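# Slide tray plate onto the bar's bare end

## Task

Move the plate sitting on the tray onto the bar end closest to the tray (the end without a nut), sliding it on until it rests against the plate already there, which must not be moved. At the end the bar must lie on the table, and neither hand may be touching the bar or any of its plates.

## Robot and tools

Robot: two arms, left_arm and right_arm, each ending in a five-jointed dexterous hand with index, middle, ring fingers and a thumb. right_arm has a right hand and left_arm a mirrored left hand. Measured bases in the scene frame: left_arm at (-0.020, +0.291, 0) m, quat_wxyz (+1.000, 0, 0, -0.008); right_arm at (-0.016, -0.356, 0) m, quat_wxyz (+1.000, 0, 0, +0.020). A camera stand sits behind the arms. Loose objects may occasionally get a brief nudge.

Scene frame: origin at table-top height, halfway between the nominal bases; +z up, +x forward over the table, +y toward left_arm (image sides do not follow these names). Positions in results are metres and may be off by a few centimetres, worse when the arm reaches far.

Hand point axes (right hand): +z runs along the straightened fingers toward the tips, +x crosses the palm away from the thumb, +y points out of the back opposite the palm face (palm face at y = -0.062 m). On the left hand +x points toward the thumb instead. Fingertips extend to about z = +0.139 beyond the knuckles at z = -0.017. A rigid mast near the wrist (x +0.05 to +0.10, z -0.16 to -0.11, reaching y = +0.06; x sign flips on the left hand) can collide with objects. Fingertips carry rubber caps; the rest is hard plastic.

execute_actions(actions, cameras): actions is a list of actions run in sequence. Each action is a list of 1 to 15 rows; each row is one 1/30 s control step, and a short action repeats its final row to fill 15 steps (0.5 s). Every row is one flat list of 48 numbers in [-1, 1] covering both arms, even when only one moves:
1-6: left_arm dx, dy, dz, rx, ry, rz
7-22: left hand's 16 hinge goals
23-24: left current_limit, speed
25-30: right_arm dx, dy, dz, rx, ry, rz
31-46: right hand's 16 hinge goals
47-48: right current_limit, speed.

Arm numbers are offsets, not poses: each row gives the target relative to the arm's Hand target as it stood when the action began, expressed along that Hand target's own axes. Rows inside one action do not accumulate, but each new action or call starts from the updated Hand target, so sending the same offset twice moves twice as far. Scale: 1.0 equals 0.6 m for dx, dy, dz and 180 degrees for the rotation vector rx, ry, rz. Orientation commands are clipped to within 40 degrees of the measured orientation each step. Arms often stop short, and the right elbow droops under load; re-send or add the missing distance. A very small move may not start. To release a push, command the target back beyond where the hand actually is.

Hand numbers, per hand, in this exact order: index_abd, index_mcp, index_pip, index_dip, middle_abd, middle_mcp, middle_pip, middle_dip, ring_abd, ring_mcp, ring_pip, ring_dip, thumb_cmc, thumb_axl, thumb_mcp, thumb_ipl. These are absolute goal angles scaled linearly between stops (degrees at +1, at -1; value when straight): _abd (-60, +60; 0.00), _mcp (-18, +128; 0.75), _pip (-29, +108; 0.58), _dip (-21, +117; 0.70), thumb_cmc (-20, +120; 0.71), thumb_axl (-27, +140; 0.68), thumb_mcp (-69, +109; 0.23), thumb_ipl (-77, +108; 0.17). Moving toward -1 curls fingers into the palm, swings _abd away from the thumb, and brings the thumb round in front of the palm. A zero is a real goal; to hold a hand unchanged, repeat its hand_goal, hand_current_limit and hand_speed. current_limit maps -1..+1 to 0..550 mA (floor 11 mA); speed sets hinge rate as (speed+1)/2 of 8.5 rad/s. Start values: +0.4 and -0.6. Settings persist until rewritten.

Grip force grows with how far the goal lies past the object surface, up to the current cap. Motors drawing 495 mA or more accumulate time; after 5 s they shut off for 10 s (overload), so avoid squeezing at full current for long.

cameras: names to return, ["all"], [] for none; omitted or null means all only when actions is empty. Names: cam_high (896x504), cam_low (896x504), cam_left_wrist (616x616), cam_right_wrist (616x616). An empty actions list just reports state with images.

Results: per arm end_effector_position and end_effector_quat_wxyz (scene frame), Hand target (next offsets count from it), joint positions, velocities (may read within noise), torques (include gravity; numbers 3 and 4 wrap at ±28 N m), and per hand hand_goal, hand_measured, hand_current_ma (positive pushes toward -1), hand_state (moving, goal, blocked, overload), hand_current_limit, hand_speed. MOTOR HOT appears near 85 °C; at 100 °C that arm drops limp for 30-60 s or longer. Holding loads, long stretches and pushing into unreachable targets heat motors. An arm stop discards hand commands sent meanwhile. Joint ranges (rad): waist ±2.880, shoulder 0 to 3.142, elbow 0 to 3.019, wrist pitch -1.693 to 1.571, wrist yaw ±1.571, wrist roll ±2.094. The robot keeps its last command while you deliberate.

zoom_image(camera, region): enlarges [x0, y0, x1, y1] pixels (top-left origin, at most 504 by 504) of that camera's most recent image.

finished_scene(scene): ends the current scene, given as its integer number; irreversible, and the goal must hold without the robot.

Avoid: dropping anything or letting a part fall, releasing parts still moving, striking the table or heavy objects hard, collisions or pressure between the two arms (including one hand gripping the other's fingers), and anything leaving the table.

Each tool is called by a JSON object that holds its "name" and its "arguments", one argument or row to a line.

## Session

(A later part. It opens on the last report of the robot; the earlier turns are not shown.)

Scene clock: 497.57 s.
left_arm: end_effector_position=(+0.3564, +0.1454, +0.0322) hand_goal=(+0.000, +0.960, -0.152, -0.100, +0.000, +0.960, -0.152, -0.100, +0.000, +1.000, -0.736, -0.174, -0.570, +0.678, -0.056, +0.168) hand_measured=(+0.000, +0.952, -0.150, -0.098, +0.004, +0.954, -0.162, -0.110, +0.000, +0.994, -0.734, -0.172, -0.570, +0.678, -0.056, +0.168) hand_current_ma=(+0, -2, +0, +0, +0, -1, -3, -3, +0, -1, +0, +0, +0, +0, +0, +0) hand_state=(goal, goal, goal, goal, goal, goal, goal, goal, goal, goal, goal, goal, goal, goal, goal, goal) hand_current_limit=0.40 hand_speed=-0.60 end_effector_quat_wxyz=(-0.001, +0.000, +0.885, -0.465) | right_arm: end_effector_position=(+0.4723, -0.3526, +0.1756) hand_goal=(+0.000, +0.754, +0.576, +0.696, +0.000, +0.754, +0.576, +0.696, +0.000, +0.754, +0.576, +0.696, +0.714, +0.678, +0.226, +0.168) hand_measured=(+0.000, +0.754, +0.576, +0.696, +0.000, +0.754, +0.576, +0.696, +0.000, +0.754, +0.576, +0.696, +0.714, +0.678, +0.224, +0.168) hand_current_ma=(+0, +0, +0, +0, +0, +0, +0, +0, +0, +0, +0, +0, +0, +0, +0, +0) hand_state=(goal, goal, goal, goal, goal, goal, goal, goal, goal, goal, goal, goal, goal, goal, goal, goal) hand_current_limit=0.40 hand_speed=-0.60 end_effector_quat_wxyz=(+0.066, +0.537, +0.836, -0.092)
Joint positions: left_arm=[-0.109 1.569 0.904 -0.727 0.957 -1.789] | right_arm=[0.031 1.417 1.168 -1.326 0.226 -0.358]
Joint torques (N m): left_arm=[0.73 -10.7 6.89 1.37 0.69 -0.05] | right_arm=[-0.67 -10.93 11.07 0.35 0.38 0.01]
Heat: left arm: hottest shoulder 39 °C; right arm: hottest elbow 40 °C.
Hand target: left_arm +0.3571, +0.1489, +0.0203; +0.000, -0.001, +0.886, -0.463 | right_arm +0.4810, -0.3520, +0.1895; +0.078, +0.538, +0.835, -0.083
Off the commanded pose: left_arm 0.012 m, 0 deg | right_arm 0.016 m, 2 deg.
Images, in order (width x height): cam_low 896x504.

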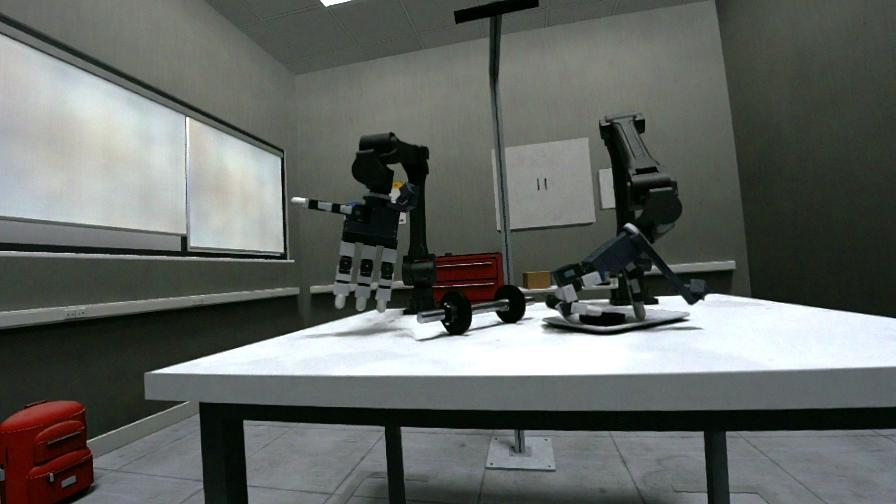

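{"name": "execute_actions", "arguments": {
  "actions": [
    [[0,-0.0123,-0.0086,0,0,0,0,0.918,-0.2555,-0.0725,0,0.918,-0.2555,-0.0725,0,1,-0.737,-0.174,-0.571,0.677,-0.14,0.168,0.4,-0.8,0,0,0,0,0,0,0,0.754,0.576,0.696,0,0.754,0.576,0.696,0,0.754,0.576,0.696,0.714,0.678,0.226,0.168,0.4,-0.6]],
    [[0,0,0,0,0,0,0,0.822,-0.343,-0.029,0,0.781,-0.358,-0.029,0,1,-0.737,-0.174,-0.571,0.677,-0.247,0.081,0.4,-0.8,0,0,0,0,0,0,0,0.754,0.576,0.696,0,0.754,0.576,0.696,0,0.754,0.576,0.696,0.714,0.678,0.226,0.168,0.4,-0.6]]
  ],
  "cameras": ["cam_low","cam_left_wrist"]
}}

{"name": "zoom_image", "arguments": {
  "camera": "cam_low",
  "region": [540, 270, 680, 340]
}}

{"name": "zoom_image", "arguments": {
  "camera": "cam_left_wrist",
  "region": [120, 120, 400, 400]
}}

Scene clock: 512.33 s.
left_arm: end_effector_position=(+0.3561, +0.1440, +0.0329) hand_goal=(+0.000, +0.822, -0.342, -0.028, +0.000, +0.782, -0.358, -0.028, +0.000, +1.000, -0.736, -0.174, -0.570, +0.678, -0.246, +0.082) hand_measured=(+0.000, +0.916, -0.272, -0.018, +0.002, +0.832, -0.342, -0.032, +0.000, +0.994, -0.734, -0.172, -0.572, +0.678, -0.156, +0.142) hand_current_ma=(+0, +180, +95, +3, +0, +60, +6, -1, +0, -1, +0, +0, +0, +0, +242, +126) hand_state=(goal, blocked, blocked, goal, goal, blocked, goal, goal, goal, goal, goal, goal, goal, goal, blocked, blocked) hand_current_limit=0.40 hand_speed=-0.80 end_effector_quat_wxyz=(-0.001, +0.000, +0.883, -0.469) | right_arm: end_effector_position=(+0.4723, -0.3526, +0.1756) hand_goal=(+0.000, +0.754, +0.576, +0.696, +0.000, +0.754, +0.576, +0.696, +0.000, +0.754, +0.576, +0.696, +0.714, +0.678, +0.226, +0.168) hand_measured=(+0.000, +0.754, +0.576, +0.696, +0.000, +0.754, +0.576, +0.696, +0.000, +0.754, +0.576, +0.696, +0.714, +0.678, +0.224, +0.168) hand_current_ma=(+0, +0, +0, +0, +0, +0, +0, +0, +0, +0, +0, +0, +0, +0, +0, +0) hand_state=(goal, goal, goal, goal, goal, goal, goal, goal, goal, goal, goal, goal, goal, goal, goal, goal) hand_current_limit=0.40 hand_speed=-0.60 end_effector_quat_wxyz=(+0.066, +0.537, +0.836, -0.092)
Joint positions: left_arm=[-0.11 1.569 0.904 -0.727 0.965 -1.789] | right_arm=[0.031 1.417 1.168 -1.326 0.226 -0.358]
Joint torques (N m): left_arm=[0.73 -11.16 7.6 0.58 0.43 -0.01] | right_arm=[-0.56 -10.87 11.08 0.35 0.39 0]
Heat: left arm: hottest shoulder 39 °C; right arm: hottest elbow 40 °C.
Hand target: left_arm +0.3571, +0.1489, +0.0293; +0.000, -0.001, +0.886, -0.463 | right_arm +0.4810, -0.3520, +0.1895; +0.078, +0.538, +0.835, -0.083
Off the commanded pose: left_arm 0.006 m, 1 deg | right_arm 0.016 m, 2 deg.
Images, in order (width x height): cam_low 896x504, cam_left_wrist 616x616.

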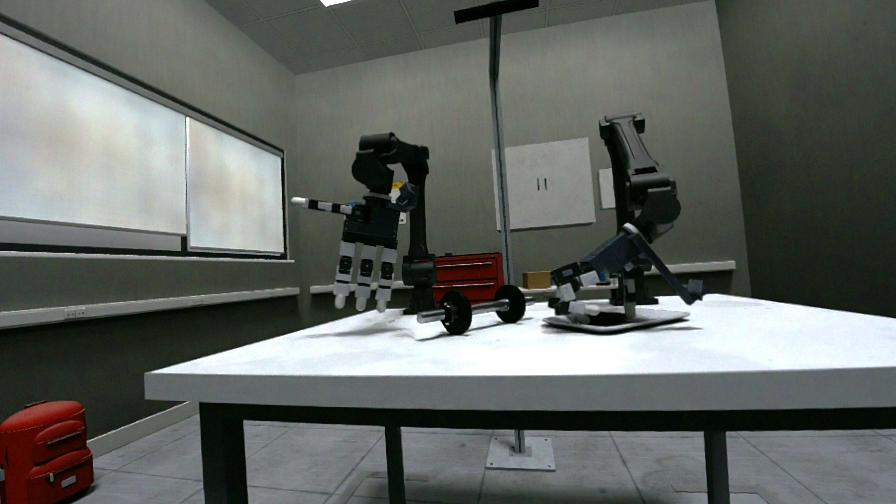

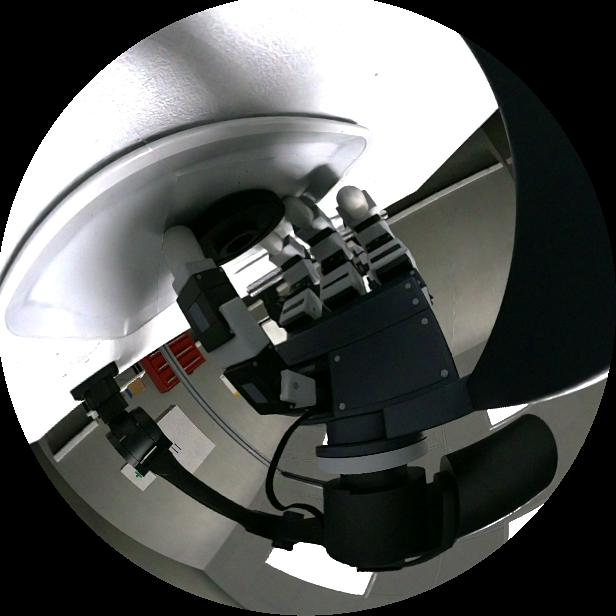

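Scaled by 3.600.

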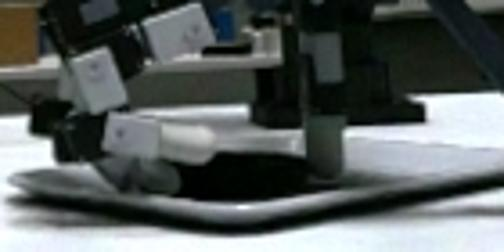

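Scaled by 1.800 from the camera's 616x616 image, which has a finer 880x880 frame.

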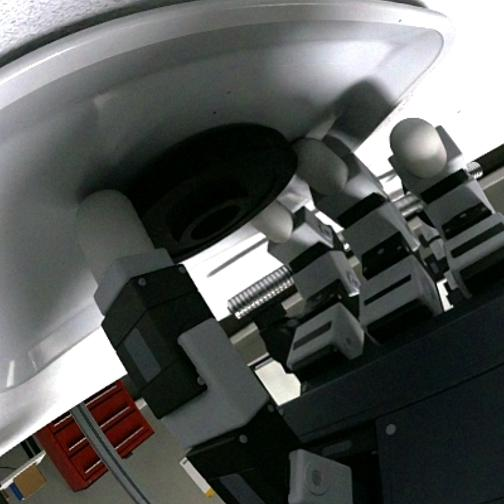

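{"name": "execute_actions", "arguments": {
  "actions": [
    [[0,-0.041,-0.0287,0,0,0,0,0.822,-0.343,-0.029,0,0.76,-0.38,-0.029,0,1,-0.737,-0.174,-0.571,0.677,-0.27,0.081,0.4,-0.8,0,0,0,0,0,0,0,0.754,0.576,0.696,0,0.754,0.576,0.696,0,0.754,0.576,0.696,0.714,0.678,0.226,0.168,0.4,-0.6]],
    [[0,-0.041,-0.0287,0,0,0,0,0.822,-0.343,-0.029,0,0.76,-0.38,-0.029,0,1,-0.737,-0.174,-0.571,0.677,-0.27,0.081,0.4,-0.8,0,0,0,0,0,0,0,0.754,0.576,0.696,0,0.754,0.576,0.696,0,0.754,0.576,0.696,0.714,0.678,0.226,0.168,0.4,-0.6]]
  ],
  "cameras": ["cam_low","cam_left_wrist"]
}}

{"name": "zoom_image", "arguments": {
  "camera": "cam_low",
  "region": [540, 240, 680, 340]
}}

{"name": "zoom_image", "arguments": {
  "camera": "cam_left_wrist",
  "region": [120, 120, 400, 400]
}}

Scene clock: 520.00 s.
left_arm: end_effector_position=(+0.3345, +0.1500, +0.0680) hand_goal=(+0.000, +0.822, -0.342, -0.028, +0.000, +0.760, -0.380, -0.028, +0.000, +1.000, -0.736, -0.174, -0.570, +0.678, -0.270, +0.082) hand_measured=(+0.000, +0.818, -0.338, -0.024, -0.004, +0.756, -0.376, -0.024, +0.000, +0.994, -0.734, -0.172, -0.568, +0.680, -0.266, +0.084) hand_current_ma=(+0, -1, +0, +0, +0, -1, +0, +0, +0, -1, +0, +0, +0, +0, +1, +0) hand_state=(goal, goal, goal, goal, goal, goal, goal, goal, goal, goal, goal, goal, goal, goal, goal, goal) hand_current_limit=0.40 hand_speed=-0.80 end_effector_quat_wxyz=(-0.022, -0.007, +0.888, -0.459) | right_arm: end_effector_position=(+0.4723, -0.3526, +0.1756) hand_goal=(+0.000, +0.754, +0.576, +0.696, +0.000, +0.754, +0.576, +0.696, +0.000, +0.754, +0.576, +0.696, +0.714, +0.678, +0.226, +0.168) hand_measured=(+0.000, +0.754, +0.576, +0.696, +0.000, +0.754, +0.576, +0.696, +0.000, +0.754, +0.576, +0.696, +0.714, +0.678, +0.224, +0.168) hand_current_ma=(+0, +0, +0, +0, +0, +0, +0, +0, +0, +0, +0, +0, +0, +0, +0, +0) hand_state=(goal, goal, goal, goal, goal, goal, goal, goal, goal, goal, goal, goal, goal, goal, goal, goal) hand_current_limit=0.40 hand_speed=-0.60 end_effector_quat_wxyz=(+0.066, +0.537, +0.836, -0.092)
Joint positions: left_arm=[-0.109 1.484 0.922 -0.89 0.949 -1.772] | right_arm=[0.031 1.417 1.168 -1.326 0.226 -0.358]
Joint torques (N m): left_arm=[1.55 -12.22 12.75 0.18 1.04 -0.22] | right_arm=[-0.62 -10.99 11.06 0.34 0.4 0]
Heat: left arm: hottest shoulder 39 °C; right arm: hottest elbow 40 °C.
Hand target: left_arm +0.3572, +0.1490, +0.0893; +0.000, -0.001, +0.886, -0.463 | right_arm +0.4810, -0.3520, +0.1895; +0.078, +0.538, +0.835, -0.083
Off the commanded pose: left_arm 0.031 m, 3 deg | right_arm 0.016 m, 2 deg.
Images, in order (width x height): cam_low 896x504, cam_left_wrist 616x616.

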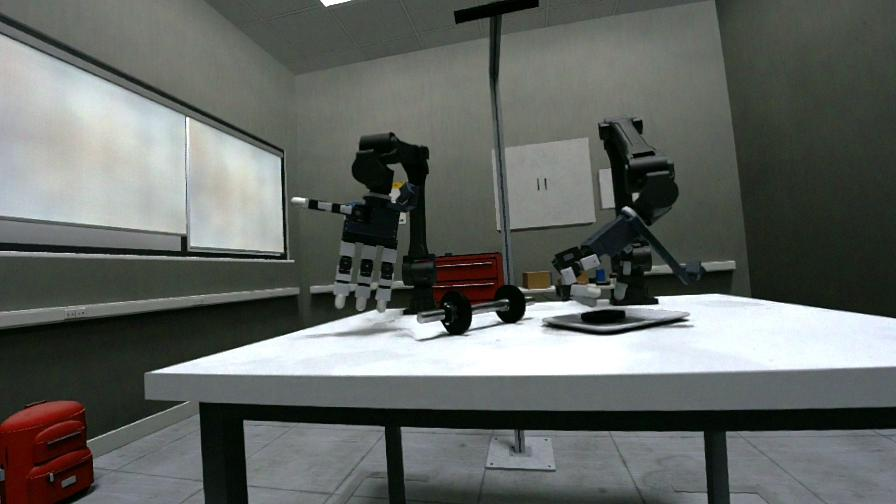

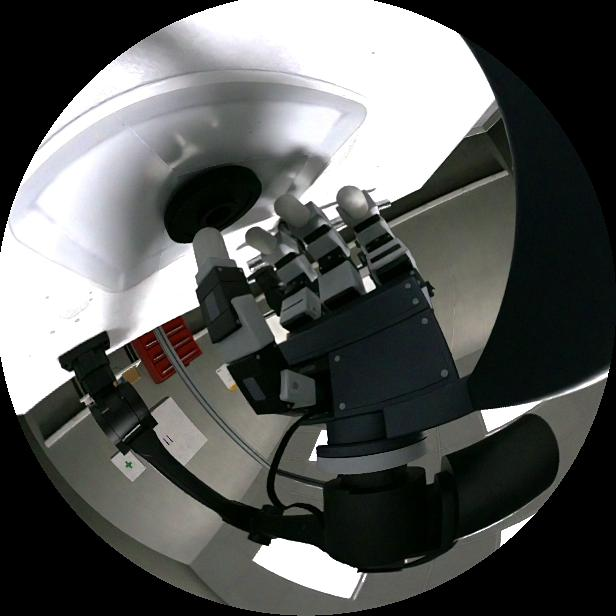

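Scaled by 3.600.

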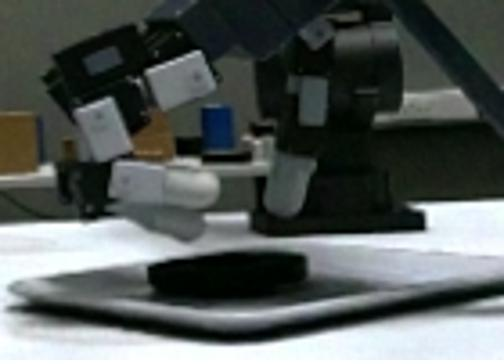

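Scaled by 1.800 from the camera's 616x616 image, which has a finer 880x880 frame.

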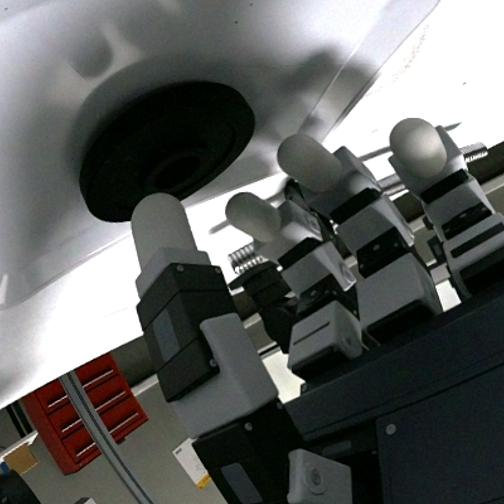

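{"name": "execute_actions", "arguments": {
  "actions": [
    [[0,-0.041,-0.0287,0,0,0,0,0.959,-0.153,-0.101,0,0.959,-0.153,-0.101,0,1,-0.737,-0.174,-0.571,0.677,-0.056,0.168,0.4,-0.6,0,0,0,0,0,0,0,0.754,0.576,0.696,0,0.754,0.576,0.696,0,0.754,0.576,0.696,0.714,0.678,0.226,0.168,0.4,-0.6]],
    [[0,0,0,0,0,0,0,0.959,-0.153,-0.101,0,0.959,-0.153,-0.101,0,1,-0.737,-0.174,-0.571,0.677,-0.056,0.168,0.4,-0.6,0,0,0,0,0,0,0,0.754,0.576,0.696,0,0.754,0.576,0.696,0,0.754,0.576,0.696,0.714,0.678,0.226,0.168,0.4,-0.6]]
  ],
  "cameras": ["all"]
}}

{"name": "zoom_image", "arguments": {
  "camera": "cam_left_wrist",
  "region": [70, 90, 420, 440]
}}

{"name": "zoom_image", "arguments": {
  "camera": "cam_high",
  "region": [420, 180, 600, 300]
}}

Scene clock: 543.10 s.
left_arm: end_effector_position=(+0.3351, +0.1499, +0.0969) hand_goal=(+0.000, +0.960, -0.152, -0.100, +0.000, +0.960, -0.152, -0.100, +0.000, +1.000, -0.736, -0.174, -0.570, +0.678, -0.056, +0.168) hand_measured=(+0.000, +0.942, -0.156, -0.096, -0.004, +0.942, -0.156, -0.096, +0.000, +0.994, -0.734, -0.172, -0.568, +0.680, -0.058, +0.166) hand_current_ma=(+0, -10, -1, +0, +0, -9, -1, +0, +0, -1, +0, +0, +0, +0, +0, +0) hand_state=(goal, goal, goal, goal, goal, goal, goal, goal, goal, goal, goal, goal, goal, goal, goal, goal) hand_current_limit=0.40 hand_speed=-0.60 end_effector_quat_wxyz=(-0.023, -0.008, +0.888, -0.459) | right_arm: end_effector_position=(+0.4723, -0.3526, +0.1756) hand_goal=(+0.000, +0.754, +0.576, +0.696, +0.000, +0.754, +0.576, +0.696, +0.000, +0.754, +0.576, +0.696, +0.714, +0.678, +0.226, +0.168) hand_measured=(+0.000, +0.754, +0.576, +0.696, +0.000, +0.754, +0.576, +0.696, +0.000, +0.754, +0.576, +0.696, +0.714, +0.678, +0.224, +0.168) hand_current_ma=(+0, +0, +0, +0, +0, +0, +0, +0, +0, +0, +0, +0, +0, +0, +0, +0) hand_state=(goal, goal, goal, goal, goal, goal, goal, goal, goal, goal, goal, goal, goal, goal, goal, goal) hand_current_limit=0.40 hand_speed=-0.60 end_effector_quat_wxyz=(+0.066, +0.537, +0.836, -0.092)
Joint positions: left_arm=[-0.109 1.447 0.968 -0.976 0.949 -1.774] | right_arm=[0.031 1.417 1.168 -1.326 0.226 -0.358]
Joint torques (N m): left_arm=[0.85 -12.1 13.19 0.06 1.04 -0.17] | right_arm=[-0.62 -10.87 11.04 0.32 0.39 0.01]
Heat: left arm: hottest elbow 41 °C; right arm: hottest elbow 40 °C.
Hand target: left_arm +0.3571, +0.1490, +0.1193; +0.000, -0.001, +0.886, -0.463 | right_arm +0.4810, -0.3520, +0.1895; +0.078, +0.538, +0.835, -0.083
Off the commanded pose: left_arm 0.031 m, 3 deg | right_arm 0.016 m, 2 deg.

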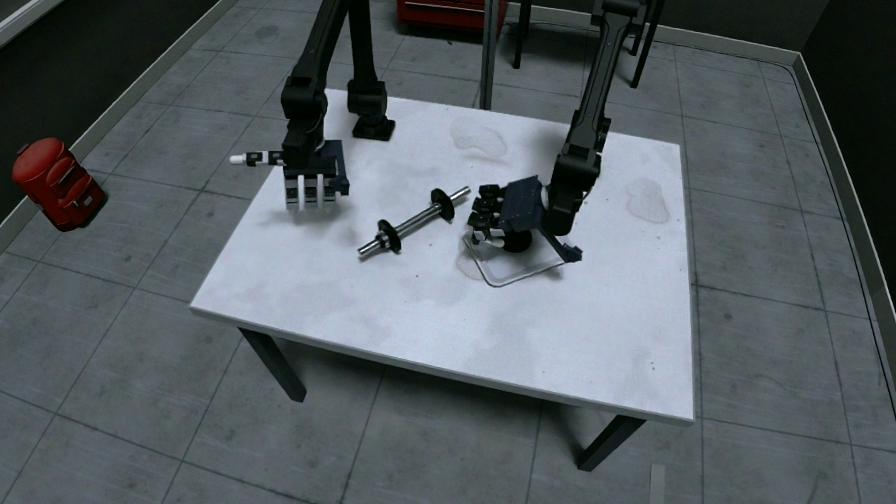

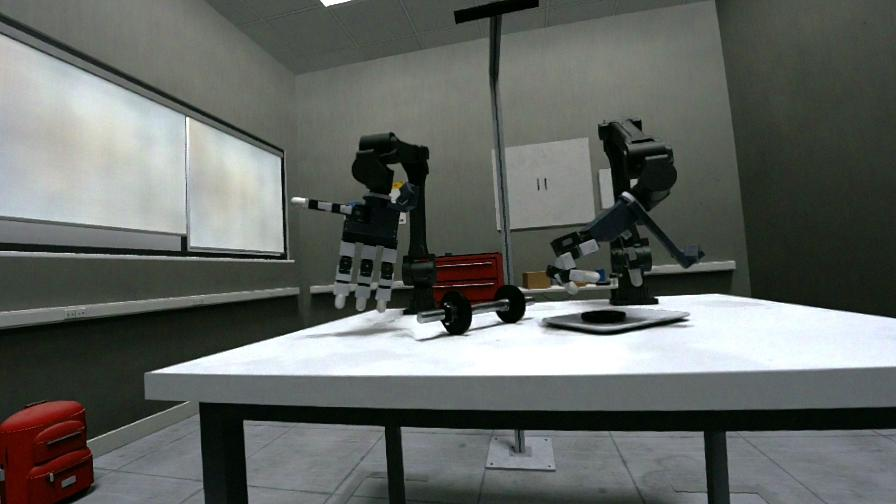

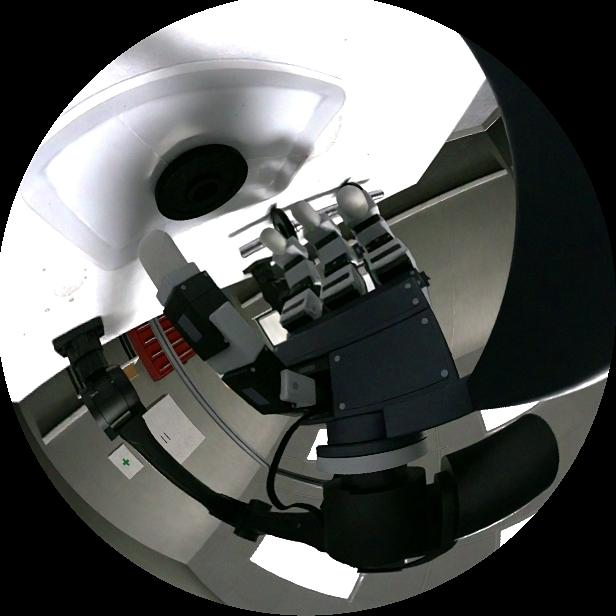

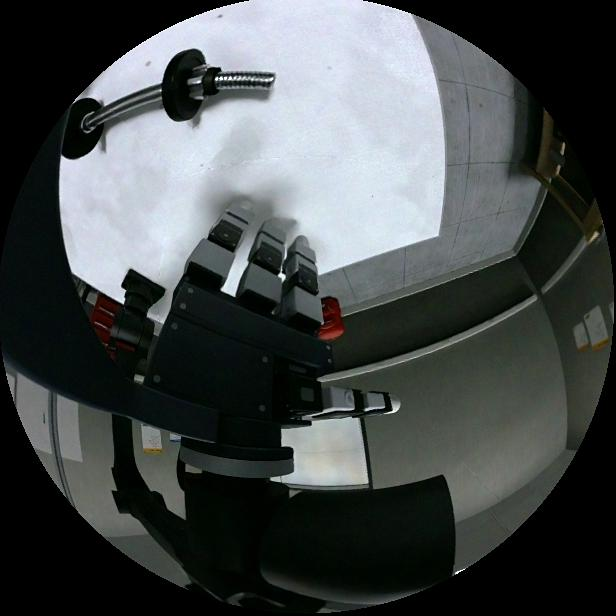

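Scaled by 1.440 from the camera's 616x616 image, which has a finer 880x880 frame.

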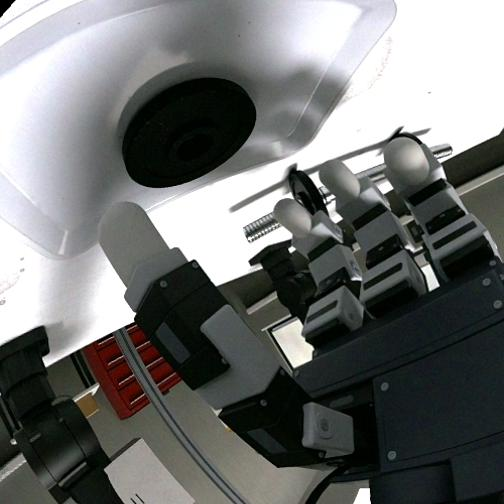

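Scaled by 2.800.

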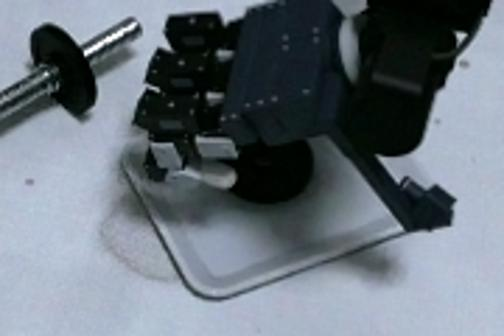

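{"name": "execute_actions", "arguments": {
  "actions": [
    [[0.0283,0.0952,0.0647,0,0,0,0,0.959,-0.153,-0.101,0,0.959,-0.153,-0.101,0,1,-0.737,-0.174,-0.571,0.677,-0.056,0.168,0.4,-0.6,0,0,0,0,0,0,0,0.754,0.576,0.696,0,0.754,0.576,0.696,0,0.754,0.576,0.696,0.714,0.678,0.226,0.168,0.4,-0.6]]
  ],
  "cameras": ["cam_low","cam_left_wrist"]
}}

{"name": "zoom_image", "arguments": {
  "camera": "cam_left_wrist",
  "region": [120, 120, 400, 400]
}}

{"name": "zoom_image", "arguments": {
  "camera": "cam_low",
  "region": [540, 240, 680, 340]
}}

Scene clock: 550.70 s.
left_arm: end_effector_position=(+0.3378, +0.1492, +0.0522) hand_goal=(+0.000, +0.960, -0.152, -0.100, +0.000, +0.960, -0.152, -0.100, +0.000, +1.000, -0.736, -0.174, -0.570, +0.678, -0.056, +0.168) hand_measured=(+0.000, +0.942, -0.156, -0.096, -0.002, +0.944, -0.156, -0.096, +0.000, +0.994, -0.734, -0.172, -0.568, +0.680, -0.058, +0.166) hand_current_ma=(+0, -9, -1, +0, +0, -8, -1, +0, +0, -1, +0, +0, +0, +0, +0, +0) hand_state=(goal, goal, goal, goal, goal, goal, goal, goal, goal, goal, goal, goal, goal, goal, goal, goal) hand_current_limit=0.40 hand_speed=-0.60 end_effector_quat_wxyz=(-0.003, +0.003, +0.887, -0.462) | right_arm: end_effector_position=(+0.4723, -0.3526, +0.1756) hand_goal=(+0.000, +0.754, +0.576, +0.696, +0.000, +0.754, +0.576, +0.696, +0.000, +0.754, +0.576, +0.696, +0.714, +0.678, +0.226, +0.168) hand_measured=(+0.000, +0.754, +0.576, +0.696, +0.000, +0.754, +0.576, +0.696, +0.000, +0.754, +0.576, +0.696, +0.714, +0.678, +0.224, +0.168) hand_current_ma=(+0, +0, +0, +0, +0, +0, +0, +0, +0, +0, +0, +0, +0, +0, +0, +0) hand_state=(goal, goal, goal, goal, goal, goal, goal, goal, goal, goal, goal, goal, goal, goal, goal, goal) hand_current_limit=0.40 hand_speed=-0.60 end_effector_quat_wxyz=(+0.066, +0.537, +0.836, -0.092)
Joint positions: left_arm=[-0.109 1.493 0.882 -0.798 0.951 -1.773] | right_arm=[0.031 1.417 1.168 -1.326 0.226 -0.358]
Joint torques (N m): left_arm=[0.38 -10.58 7.34 0.95 0.89 -0.26] | right_arm=[-0.73 -10.81 11.08 0.32 0.38 0.01]
Heat: left arm: hottest elbow 42 °C; right arm: hottest elbow 40 °C.
Hand target: left_arm +0.3400, +0.1498, +0.0502; +0.000, -0.001, +0.886, -0.463 | right_arm +0.4810, -0.3520, +0.1895; +0.078, +0.538, +0.835, -0.083
Off the commanded pose: left_arm 0.003 m, 1 deg | right_arm 0.016 m, 2 deg.
Images, in order (width x height): cam_low 896x504, cam_left_wrist 616x616.

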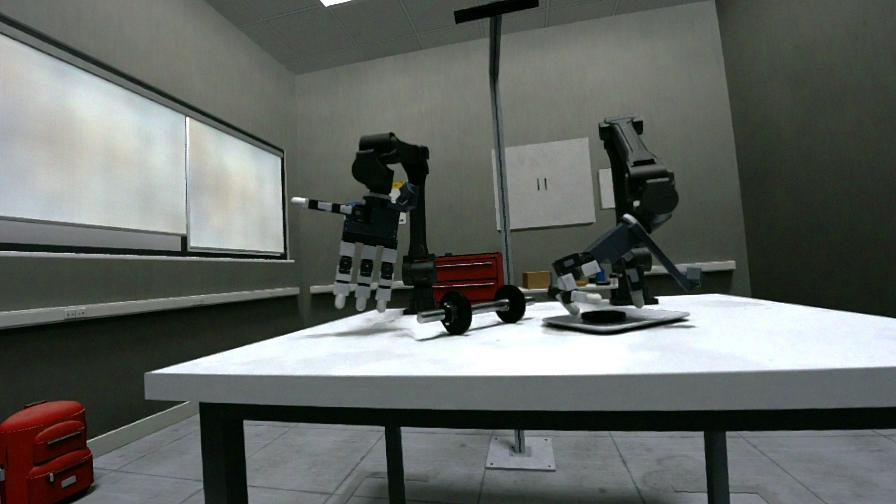

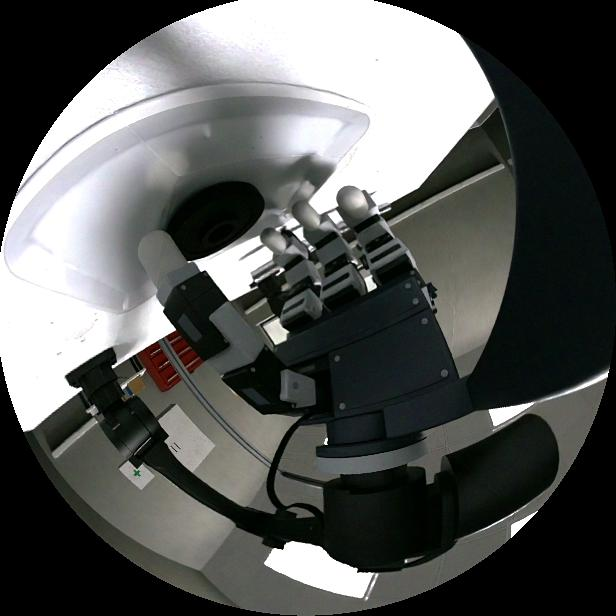

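Scaled by 1.800 from the camera's 616x616 image, which has a finer 880x880 frame.

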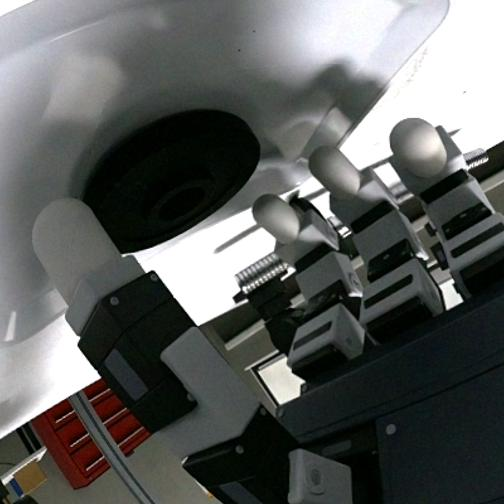

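Scaled by 3.600.

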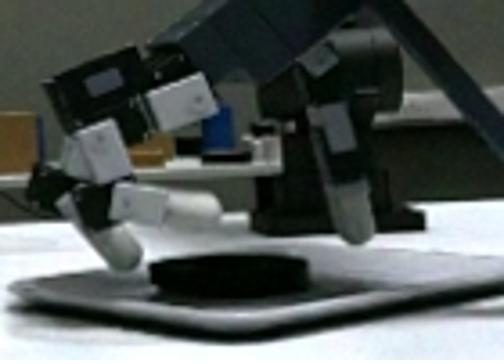

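{"name": "execute_actions", "arguments": {
  "actions": [
    [[0.0383,0.0063,-0.0525,0,0,0,0,0.685,-0.226,0.043,0,0.685,-0.226,0.043,0,1,-0.737,-0.174,-0.571,0.677,0,0.168,0.4,-0.6,0,0,0,0,0,0,0,0.754,0.576,0.696,0,0.754,0.576,0.696,0,0.754,0.576,0.696,0.714,0.678,0.226,0.168,0.4,-0.6]],
    [[0,0,0,0,0,0,0,0.685,-0.226,0.043,0,0.685,-0.226,0.043,0,1,-0.737,-0.174,-0.571,0.677,0,0.168,0.4,-0.6,0,0,0,0,0,0,0,0.754,0.576,0.696,0,0.754,0.576,0.696,0,0.754,0.576,0.696,0.714,0.678,0.226,0.168,0.4,-0.6]]
  ],
  "cameras": ["cam_low","cam_left_wrist"]
}}

{"name": "zoom_image", "arguments": {
  "camera": "cam_left_wrist",
  "region": [120, 120, 400, 400]
}}

{"name": "zoom_image", "arguments": {
  "camera": "cam_low",
  "region": [540, 240, 680, 340]
}}

Scene clock: 562.97 s.
left_arm: end_effector_position=(+0.3201, +0.1759, +0.0637) hand_goal=(+0.000, +0.686, -0.226, +0.044, +0.000, +0.686, -0.226, +0.044, +0.000, +1.000, -0.736, -0.174, -0.570, +0.678, +0.000, +0.168) hand_measured=(+0.000, +0.682, -0.224, +0.042, -0.002, +0.682, -0.224, +0.042, +0.000, +0.994, -0.734, -0.172, -0.570, +0.680, -0.004, +0.166) hand_current_ma=(+0, -1, +0, +0, +0, -1, +0, +0, +0, -1, +0, +0, +0, +0, -1, +0) hand_state=(goal, goal, goal, goal, goal, goal, goal, goal, goal, goal, goal, goal, goal, goal, goal, goal) hand_current_limit=0.40 hand_speed=-0.60 end_effector_quat_wxyz=(+0.000, -0.002, +0.886, -0.463) | right_arm: end_effector_position=(+0.4723, -0.3526, +0.1756) hand_goal=(+0.000, +0.754, +0.576, +0.696, +0.000, +0.754, +0.576, +0.696, +0.000, +0.754, +0.576, +0.696, +0.714, +0.678, +0.226, +0.168) hand_measured=(+0.000, +0.754, +0.576, +0.696, +0.000, +0.754, +0.576, +0.696, +0.000, +0.754, +0.576, +0.696, +0.714, +0.678, +0.224, +0.168) hand_current_ma=(+0, +0, +0, +0, +0, +0, +0, +0, +0, +0, +0, +0, +0, +0, +0, +0) hand_state=(goal, goal, goal, goal, goal, goal, goal, goal, goal, goal, goal, goal, goal, goal, goal, goal) hand_current_limit=0.40 hand_speed=-0.60 end_effector_quat_wxyz=(+0.066, +0.537, +0.836, -0.092)
Joint positions: left_arm=[-0.041 1.434 0.856 -0.909 0.96 -1.675] | right_arm=[0.031 1.417 1.168 -1.326 0.226 -0.358]
Joint torques (N m): left_arm=[1.26 -11.58 7.43 0.2 0.95 -0.03] | right_arm=[-0.67 -10.87 11.08 0.31 0.4 0.01]
Heat: left arm: hottest elbow 41 °C; right arm: hottest elbow 40 °C.
Hand target: left_arm +0.3171, +0.1779, +0.0652; +0.000, -0.001, +0.886, -0.463 | right_arm +0.4810, -0.3520, +0.1895; +0.078, +0.538, +0.835, -0.083
Off the commanded pose: left_arm 0.004 m, 0 deg | right_arm 0.016 m, 2 deg.
Images, in order (width x height): cam_low 896x504, cam_left_wrist 616x616.

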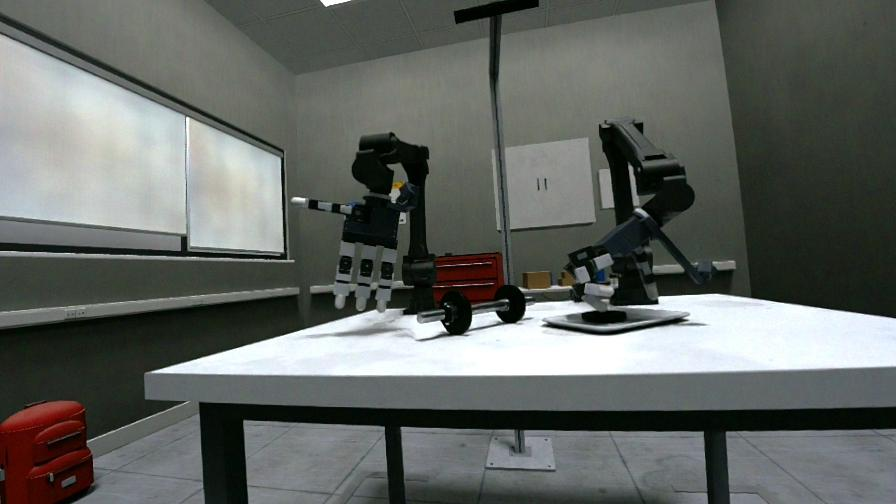

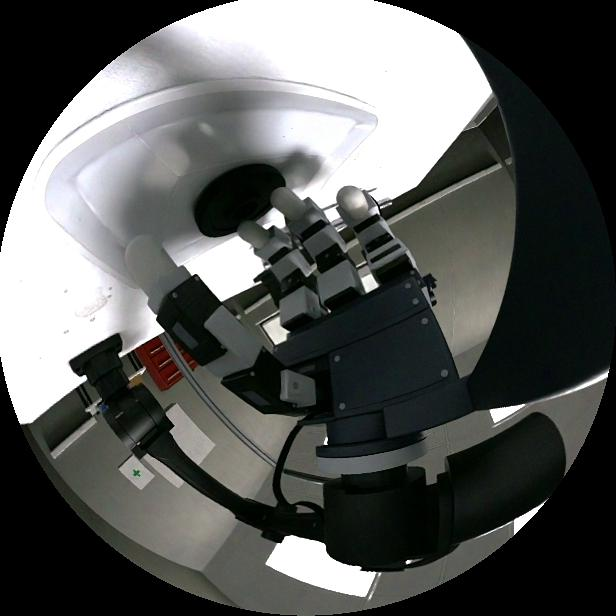

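Scaled by 1.800 from the camera's 616x616 image, which has a finer 880x880 frame.

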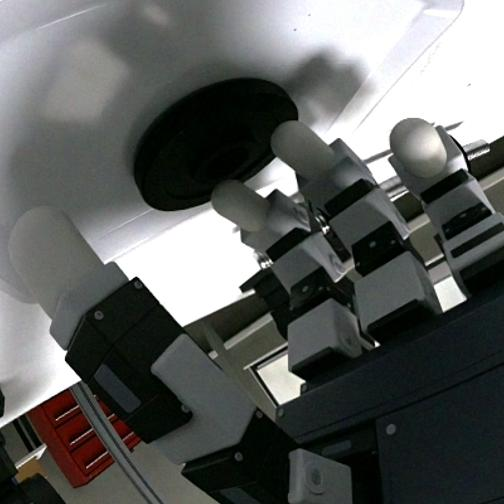

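Scaled by 3.600.

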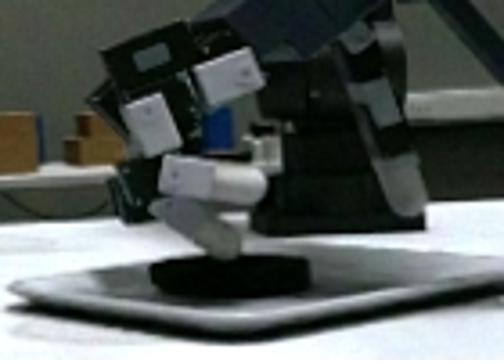

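{"name": "execute_actions", "arguments": {
  "actions": [
    [[0,0.0218,0.0153,0,0,0,0,0.685,-0.226,0.043,0,0.685,-0.226,0.043,0,1,-0.737,-0.174,-0.571,0.677,0,0.168,0.4,-0.6,0,0,0,0,0,0,0,0.754,0.576,0.696,0,0.754,0.576,0.696,0,0.754,0.576,0.696,0.714,0.678,0.226,0.168,0.4,-0.6]],
    [[-0.029,0.0062,-0.0089,0,0,0,0,0.685,-0.226,0.043,0,0.685,-0.226,0.043,0,1,-0.737,-0.174,-0.571,0.677,0,0.168,0.4,-0.6,0,0,0,0,0,0,0,0.754,0.576,0.696,0,0.754,0.576,0.696,0,0.754,0.576,0.696,0.714,0.678,0.226,0.168,0.4,-0.6]],
    [[-0.029,0.0062,-0.0089,0,0,0,0,0.685,-0.226,0.043,0,0.685,-0.226,0.043,0,1,-0.737,-0.174,-0.571,0.677,0,0.168,0.4,-0.6,0,0,0,0,0,0,0,0.754,0.576,0.696,0,0.754,0.576,0.696,0,0.754,0.576,0.696,0.714,0.678,0.226,0.168,0.4,-0.6]]
  ],
  "cameras": ["cam_low","cam_left_wrist"]
}}

{"name": "zoom_image", "arguments": {
  "camera": "cam_left_wrist",
  "region": [120, 120, 400, 400]
}}

{"name": "zoom_image", "arguments": {
  "camera": "cam_low",
  "region": [540, 240, 680, 340]
}}

Scene clock: 570.87 s.
left_arm: end_effector_position=(+0.3226, +0.1770, +0.0550) hand_goal=(+0.000, +0.686, -0.226, +0.044, +0.000, +0.686, -0.226, +0.044, +0.000, +1.000, -0.736, -0.174, -0.570, +0.678, +0.000, +0.168) hand_measured=(+0.008, +0.690, -0.250, +0.016, +0.010, +0.700, -0.244, +0.020, +0.000, +0.994, -0.734, -0.172, -0.570, +0.680, -0.004, +0.166) hand_current_ma=(+2, +1, -14, -18, +3, +6, -9, -14, +0, -1, +0, +0, +0, +0, -1, +0) hand_state=(goal, goal, blocked, blocked, goal, goal, goal, blocked, goal, goal, goal, goal, goal, goal, goal, goal) hand_current_limit=0.40 hand_speed=-0.60 end_effector_quat_wxyz=(-0.026, -0.019, +0.878, -0.477) | right_arm: end_effector_position=(+0.4723, -0.3526, +0.1756) hand_goal=(+0.000, +0.754, +0.576, +0.696, +0.000, +0.754, +0.576, +0.696, +0.000, +0.754, +0.576, +0.696, +0.714, +0.678, +0.226, +0.168) hand_measured=(+0.000, +0.754, +0.576, +0.696, +0.000, +0.754, +0.576, +0.696, +0.000, +0.754, +0.576, +0.696, +0.714, +0.678, +0.224, +0.168) hand_current_ma=(+0, +0, +0, +0, +0, +0, +0, +0, +0, +0, +0, +0, +0, +0, +0, +0) hand_state=(goal, goal, goal, goal, goal, goal, goal, goal, goal, goal, goal, goal, goal, goal, goal, goal) hand_current_limit=0.40 hand_speed=-0.60 end_effector_quat_wxyz=(+0.066, +0.537, +0.836, -0.092)
Joint positions: left_arm=[-0.021 1.5 0.886 -0.951 0.997 -1.655] | right_arm=[0.031 1.417 1.168 -1.326 0.226 -0.358]
Joint torques (N m): left_arm=[1.49 -7.53 11.55 0.87 -0.37 0.4] | right_arm=[-0.62 -10.87 11.08 0.31 0.39 0.02]
Heat: left arm: hottest elbow 40 °C; right arm: hottest elbow 40 °C.
Hand target: left_arm +0.3518, +0.1908, +0.0492; +0.000, -0.001, +0.886, -0.463 | right_arm +0.4810, -0.3520, +0.1895; +0.078, +0.538, +0.835, -0.083
Off the commanded pose: left_arm 0.033 m, 4 deg | right_arm 0.016 m, 2 deg.
Images, in order (width x height): cam_low 896x504, cam_left_wrist 616x616.

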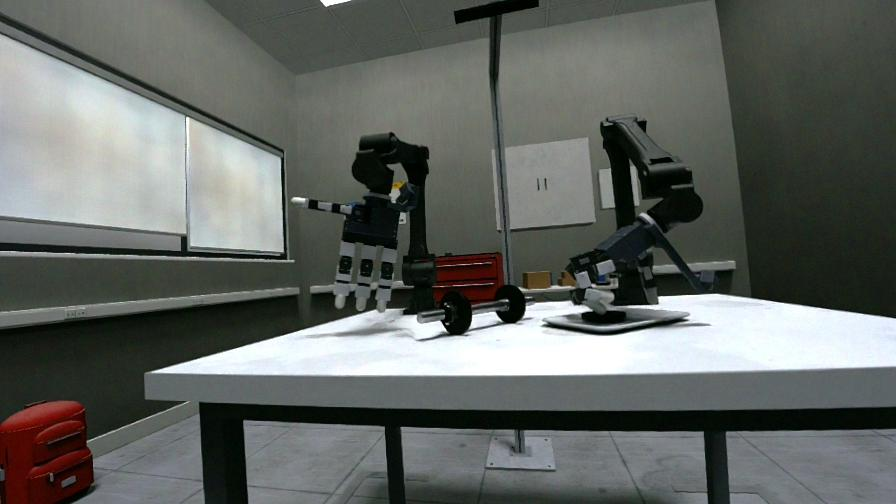

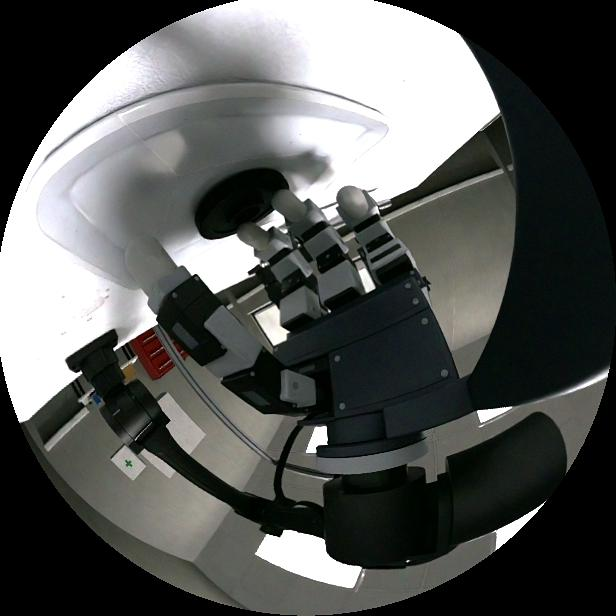

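Scaled by 1.800 from the camera's 616x616 image, which has a finer 880x880 frame.

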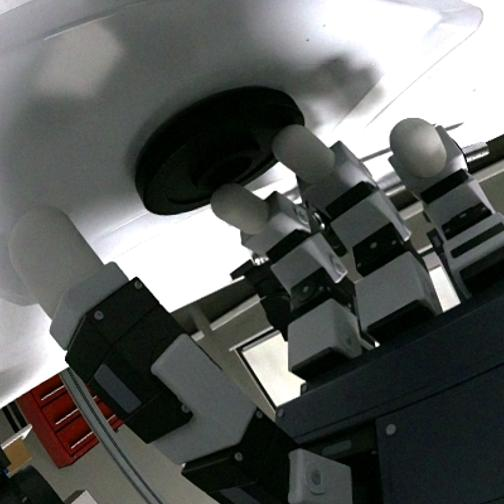

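Scaled by 3.600.

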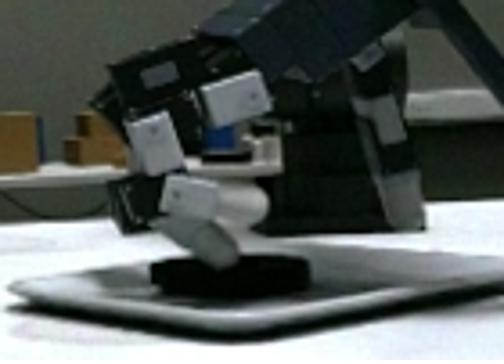

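{"name": "execute_actions", "arguments": {
  "actions": [
    [[-0.0333,-0.0034,-0.0024,0,0,0,0,0.685,-0.226,0.043,0,0.685,-0.226,0.043,0,1,-0.737,-0.174,-0.571,0.677,0,0.168,0.4,-0.6,0,0,0,0,0,0,0,0.754,0.576,0.696,0,0.754,0.576,0.696,0,0.754,0.576,0.696,0.714,0.678,0.226,0.168,0.4,-0.6]]
  ],
  "cameras": ["cam_left_wrist"]
}}

Scene clock: 575.37 s.
left_arm: end_effector_position=(+0.3414, +0.1830, +0.0518) hand_goal=(+0.000, +0.686, -0.226, +0.044, +0.000, +0.686, -0.226, +0.044, +0.000, +1.000, -0.736, -0.174, -0.570, +0.678, +0.000, +0.168) hand_measured=(+0.010, +0.690, -0.240, +0.030, +0.008, +0.686, -0.248, +0.020, +0.000, +0.994, -0.734, -0.172, -0.570, +0.680, -0.002, +0.166) hand_current_ma=(+2, +0, -5, -6, +1, +0, -11, -13, +0, -1, +0, +0, +0, +0, +0, +0) hand_state=(goal, goal, goal, goal, goal, goal, blocked, blocked, goal, goal, goal, goal, goal, goal, goal, goal) hand_current_limit=0.40 hand_speed=-0.60 end_effector_quat_wxyz=(-0.028, -0.022, +0.881, -0.471) | right_arm: end_effector_position=(+0.4723, -0.3526, +0.1756) hand_goal=(+0.000, +0.754, +0.576, +0.696, +0.000, +0.754, +0.576, +0.696, +0.000, +0.754, +0.576, +0.696, +0.714, +0.678, +0.226, +0.168) hand_measured=(+0.000, +0.754, +0.576, +0.696, +0.000, +0.754, +0.576, +0.696, +0.000, +0.754, +0.576, +0.696, +0.714, +0.678, +0.224, +0.168) hand_current_ma=(+0, +0, +0, +0, +0, +0, +0, +0, +0, +0, +0, +0, +0, +0, +0, +0) hand_state=(goal, goal, goal, goal, goal, goal, goal, goal, goal, goal, goal, goal, goal, goal, goal, goal) hand_current_limit=0.40 hand_speed=-0.60 end_effector_quat_wxyz=(+0.066, +0.537, +0.836, -0.092)
Joint positions: left_arm=[-0.01 1.554 0.942 -0.972 0.983 -1.639] | right_arm=[0.031 1.417 1.168 -1.326 0.226 -0.358]
Joint torques (N m): left_arm=[1.67 -9.99 11.67 0.85 0.1 0.25] | right_arm=[-0.62 -10.87 11.08 0.35 0.38 0.01]
Heat: left arm: hottest elbow 40 °C; right arm: hottest elbow 40 °C.
Hand target: left_arm +0.3717, +0.1908, +0.0516; +0.000, -0.001, +0.886, -0.463 | right_arm +0.4810, -0.3520, +0.1895; +0.078, +0.538, +0.835, -0.083
Off the commanded pose: left_arm 0.031 m, 4 deg | right_arm 0.016 m, 2 deg.
Images, in order (width x height): cam_left_wrist 616x616.

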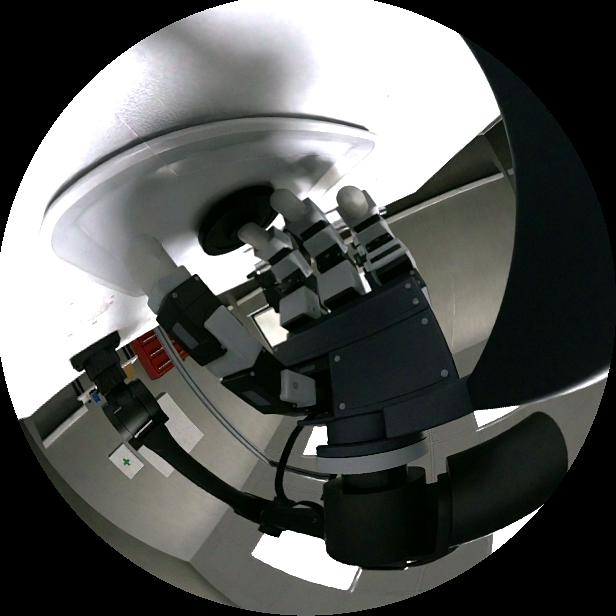

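{"name": "execute_actions", "arguments": {
  "actions": [
    [[-0.02,0,0,0,0,0,0,0.685,-0.226,0.043,0,0.685,-0.226,0.043,0,1,-0.737,-0.174,-0.571,0.677,0,0.168,0.4,-0.6,0,0,0,0,0,0,0,0.754,0.576,0.696,0,0.754,0.576,0.696,0,0.754,0.576,0.696,0.714,0.678,0.226,0.168,0.4,-0.6]],
    [[0,-0.0410,-0.0287,0,0,0,0,0.685,-0.226,0.043,0,0.685,-0.226,0.043,0,1,-0.737,-0.174,-0.571,0.677,0,0.168,0.4,-0.6,0,0,0,0,0,0,0,0.754,0.576,0.696,0,0.754,0.576,0.696,0,0.754,0.576,0.696,0.714,0.678,0.226,0.168,0.4,-0.6]],
    [[0.035,-0.0273,-0.0191,0,0,0,0,0.959,-0.153,-0.101,0,0.959,-0.153,-0.101,0,1,-0.737,-0.174,-0.571,0.677,-0.056,0.168,0.4,-0.6,0,0,0,0,0,0,0,0.754,0.576,0.696,0,0.754,0.576,0.696,0,0.754,0.576,0.696,0.714,0.678,0.226,0.168,0.4,-0.6]]
  ],
  "cameras": ["cam_high","cam_left_wrist"]
}}

{"name": "zoom_image", "arguments": {
  "camera": "cam_left_wrist",
  "region": [120, 120, 400, 400]
}}

{"name": "zoom_image", "arguments": {
  "camera": "cam_high",
  "region": [420, 180, 600, 300]
}}

Scene clock: 582.60 s.
left_arm: end_effector_position=(+0.3522, +0.1887, +0.0908) hand_goal=(+0.000, +0.960, -0.152, -0.100, +0.000, +0.960, -0.152, -0.100, +0.000, +1.000, -0.736, -0.174, -0.570, +0.678, -0.056, +0.168) hand_measured=(+0.002, +0.942, -0.156, -0.096, +0.000, +0.942, -0.156, -0.096, +0.000, +0.994, -0.734, -0.172, -0.570, +0.680, -0.054, +0.166) hand_current_ma=(+0, -10, +0, +0, +0, -8, +0, +0, +0, -1, +0, +0, +0, +0, +0, +0) hand_state=(goal, goal, goal, goal, goal, goal, goal, goal, goal, goal, goal, goal, goal, goal, goal, goal) hand_current_limit=0.40 hand_speed=-0.60 end_effector_quat_wxyz=(-0.013, -0.008, +0.887, -0.462) | right_arm: end_effector_position=(+0.4723, -0.3526, +0.1756) hand_goal=(+0.000, +0.754, +0.576, +0.696, +0.000, +0.754, +0.576, +0.696, +0.000, +0.754, +0.576, +0.696, +0.714, +0.678, +0.226, +0.168) hand_measured=(+0.000, +0.754, +0.576, +0.696, +0.000, +0.754, +0.576, +0.696, +0.000, +0.754, +0.576, +0.696, +0.714, +0.678, +0.224, +0.168) hand_current_ma=(+0, +0, +0, +0, +0, +0, +0, +0, +0, +0, +0, +0, +0, +0, +0, +0) hand_state=(goal, goal, goal, goal, goal, goal, goal, goal, goal, goal, goal, goal, goal, goal, goal, goal) hand_current_limit=0.40 hand_speed=-0.60 end_effector_quat_wxyz=(+0.066, +0.537, +0.836, -0.092)
Joint positions: left_arm=[-0.004 1.501 1.01 -1.079 0.962 -1.609] | right_arm=[0.031 1.417 1.168 -1.326 0.226 -0.358]
Joint torques (N m): left_arm=[0.38 -11.93 10.35 -0.06 0.96 0] | right_arm=[-0.62 -10.93 11.07 0.31 0.4 0.01]
Heat: left arm: hottest elbow 40 °C; right arm: hottest elbow 40 °C.
Hand target: left_arm +0.3628, +0.1910, +0.1015; +0.000, -0.001, +0.886, -0.463 | right_arm +0.4810, -0.3520, +0.1895; +0.078, +0.538, +0.835, -0.083
Off the commanded pose: left_arm 0.015 m, 2 deg | right_arm 0.016 m, 2 deg.
Images, in order (width x height): cam_high 896x504, cam_left_wrist 616x616.

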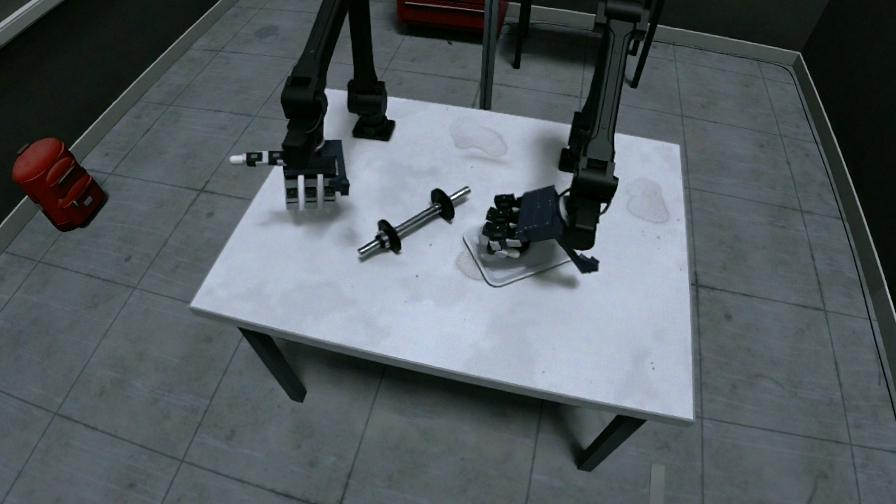

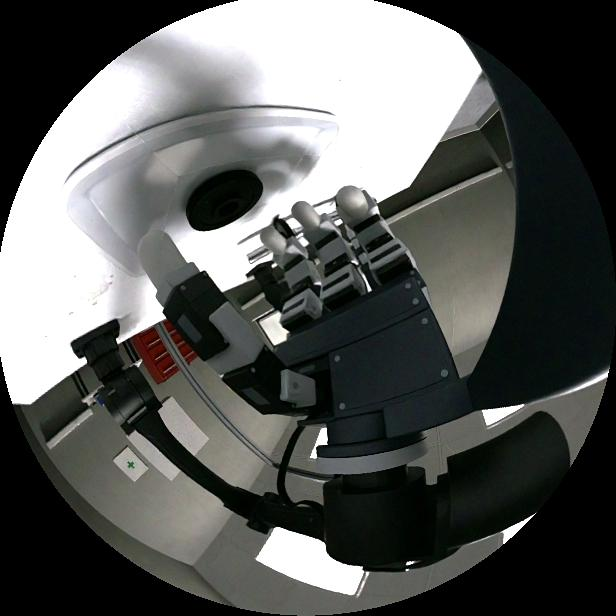

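Scaled by 1.800 from the camera's 616x616 image, which has a finer 880x880 frame.

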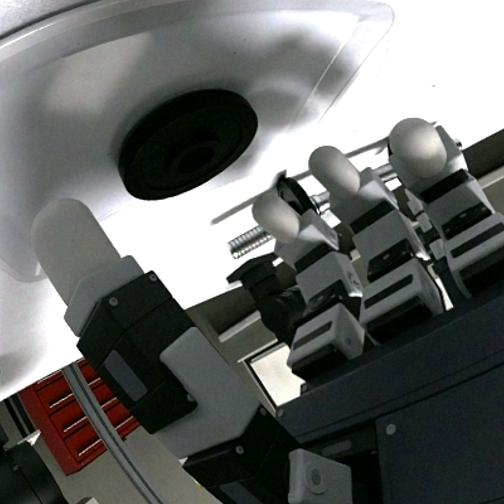

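Scaled by 2.800.

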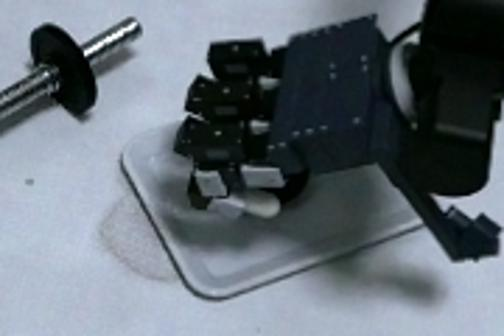

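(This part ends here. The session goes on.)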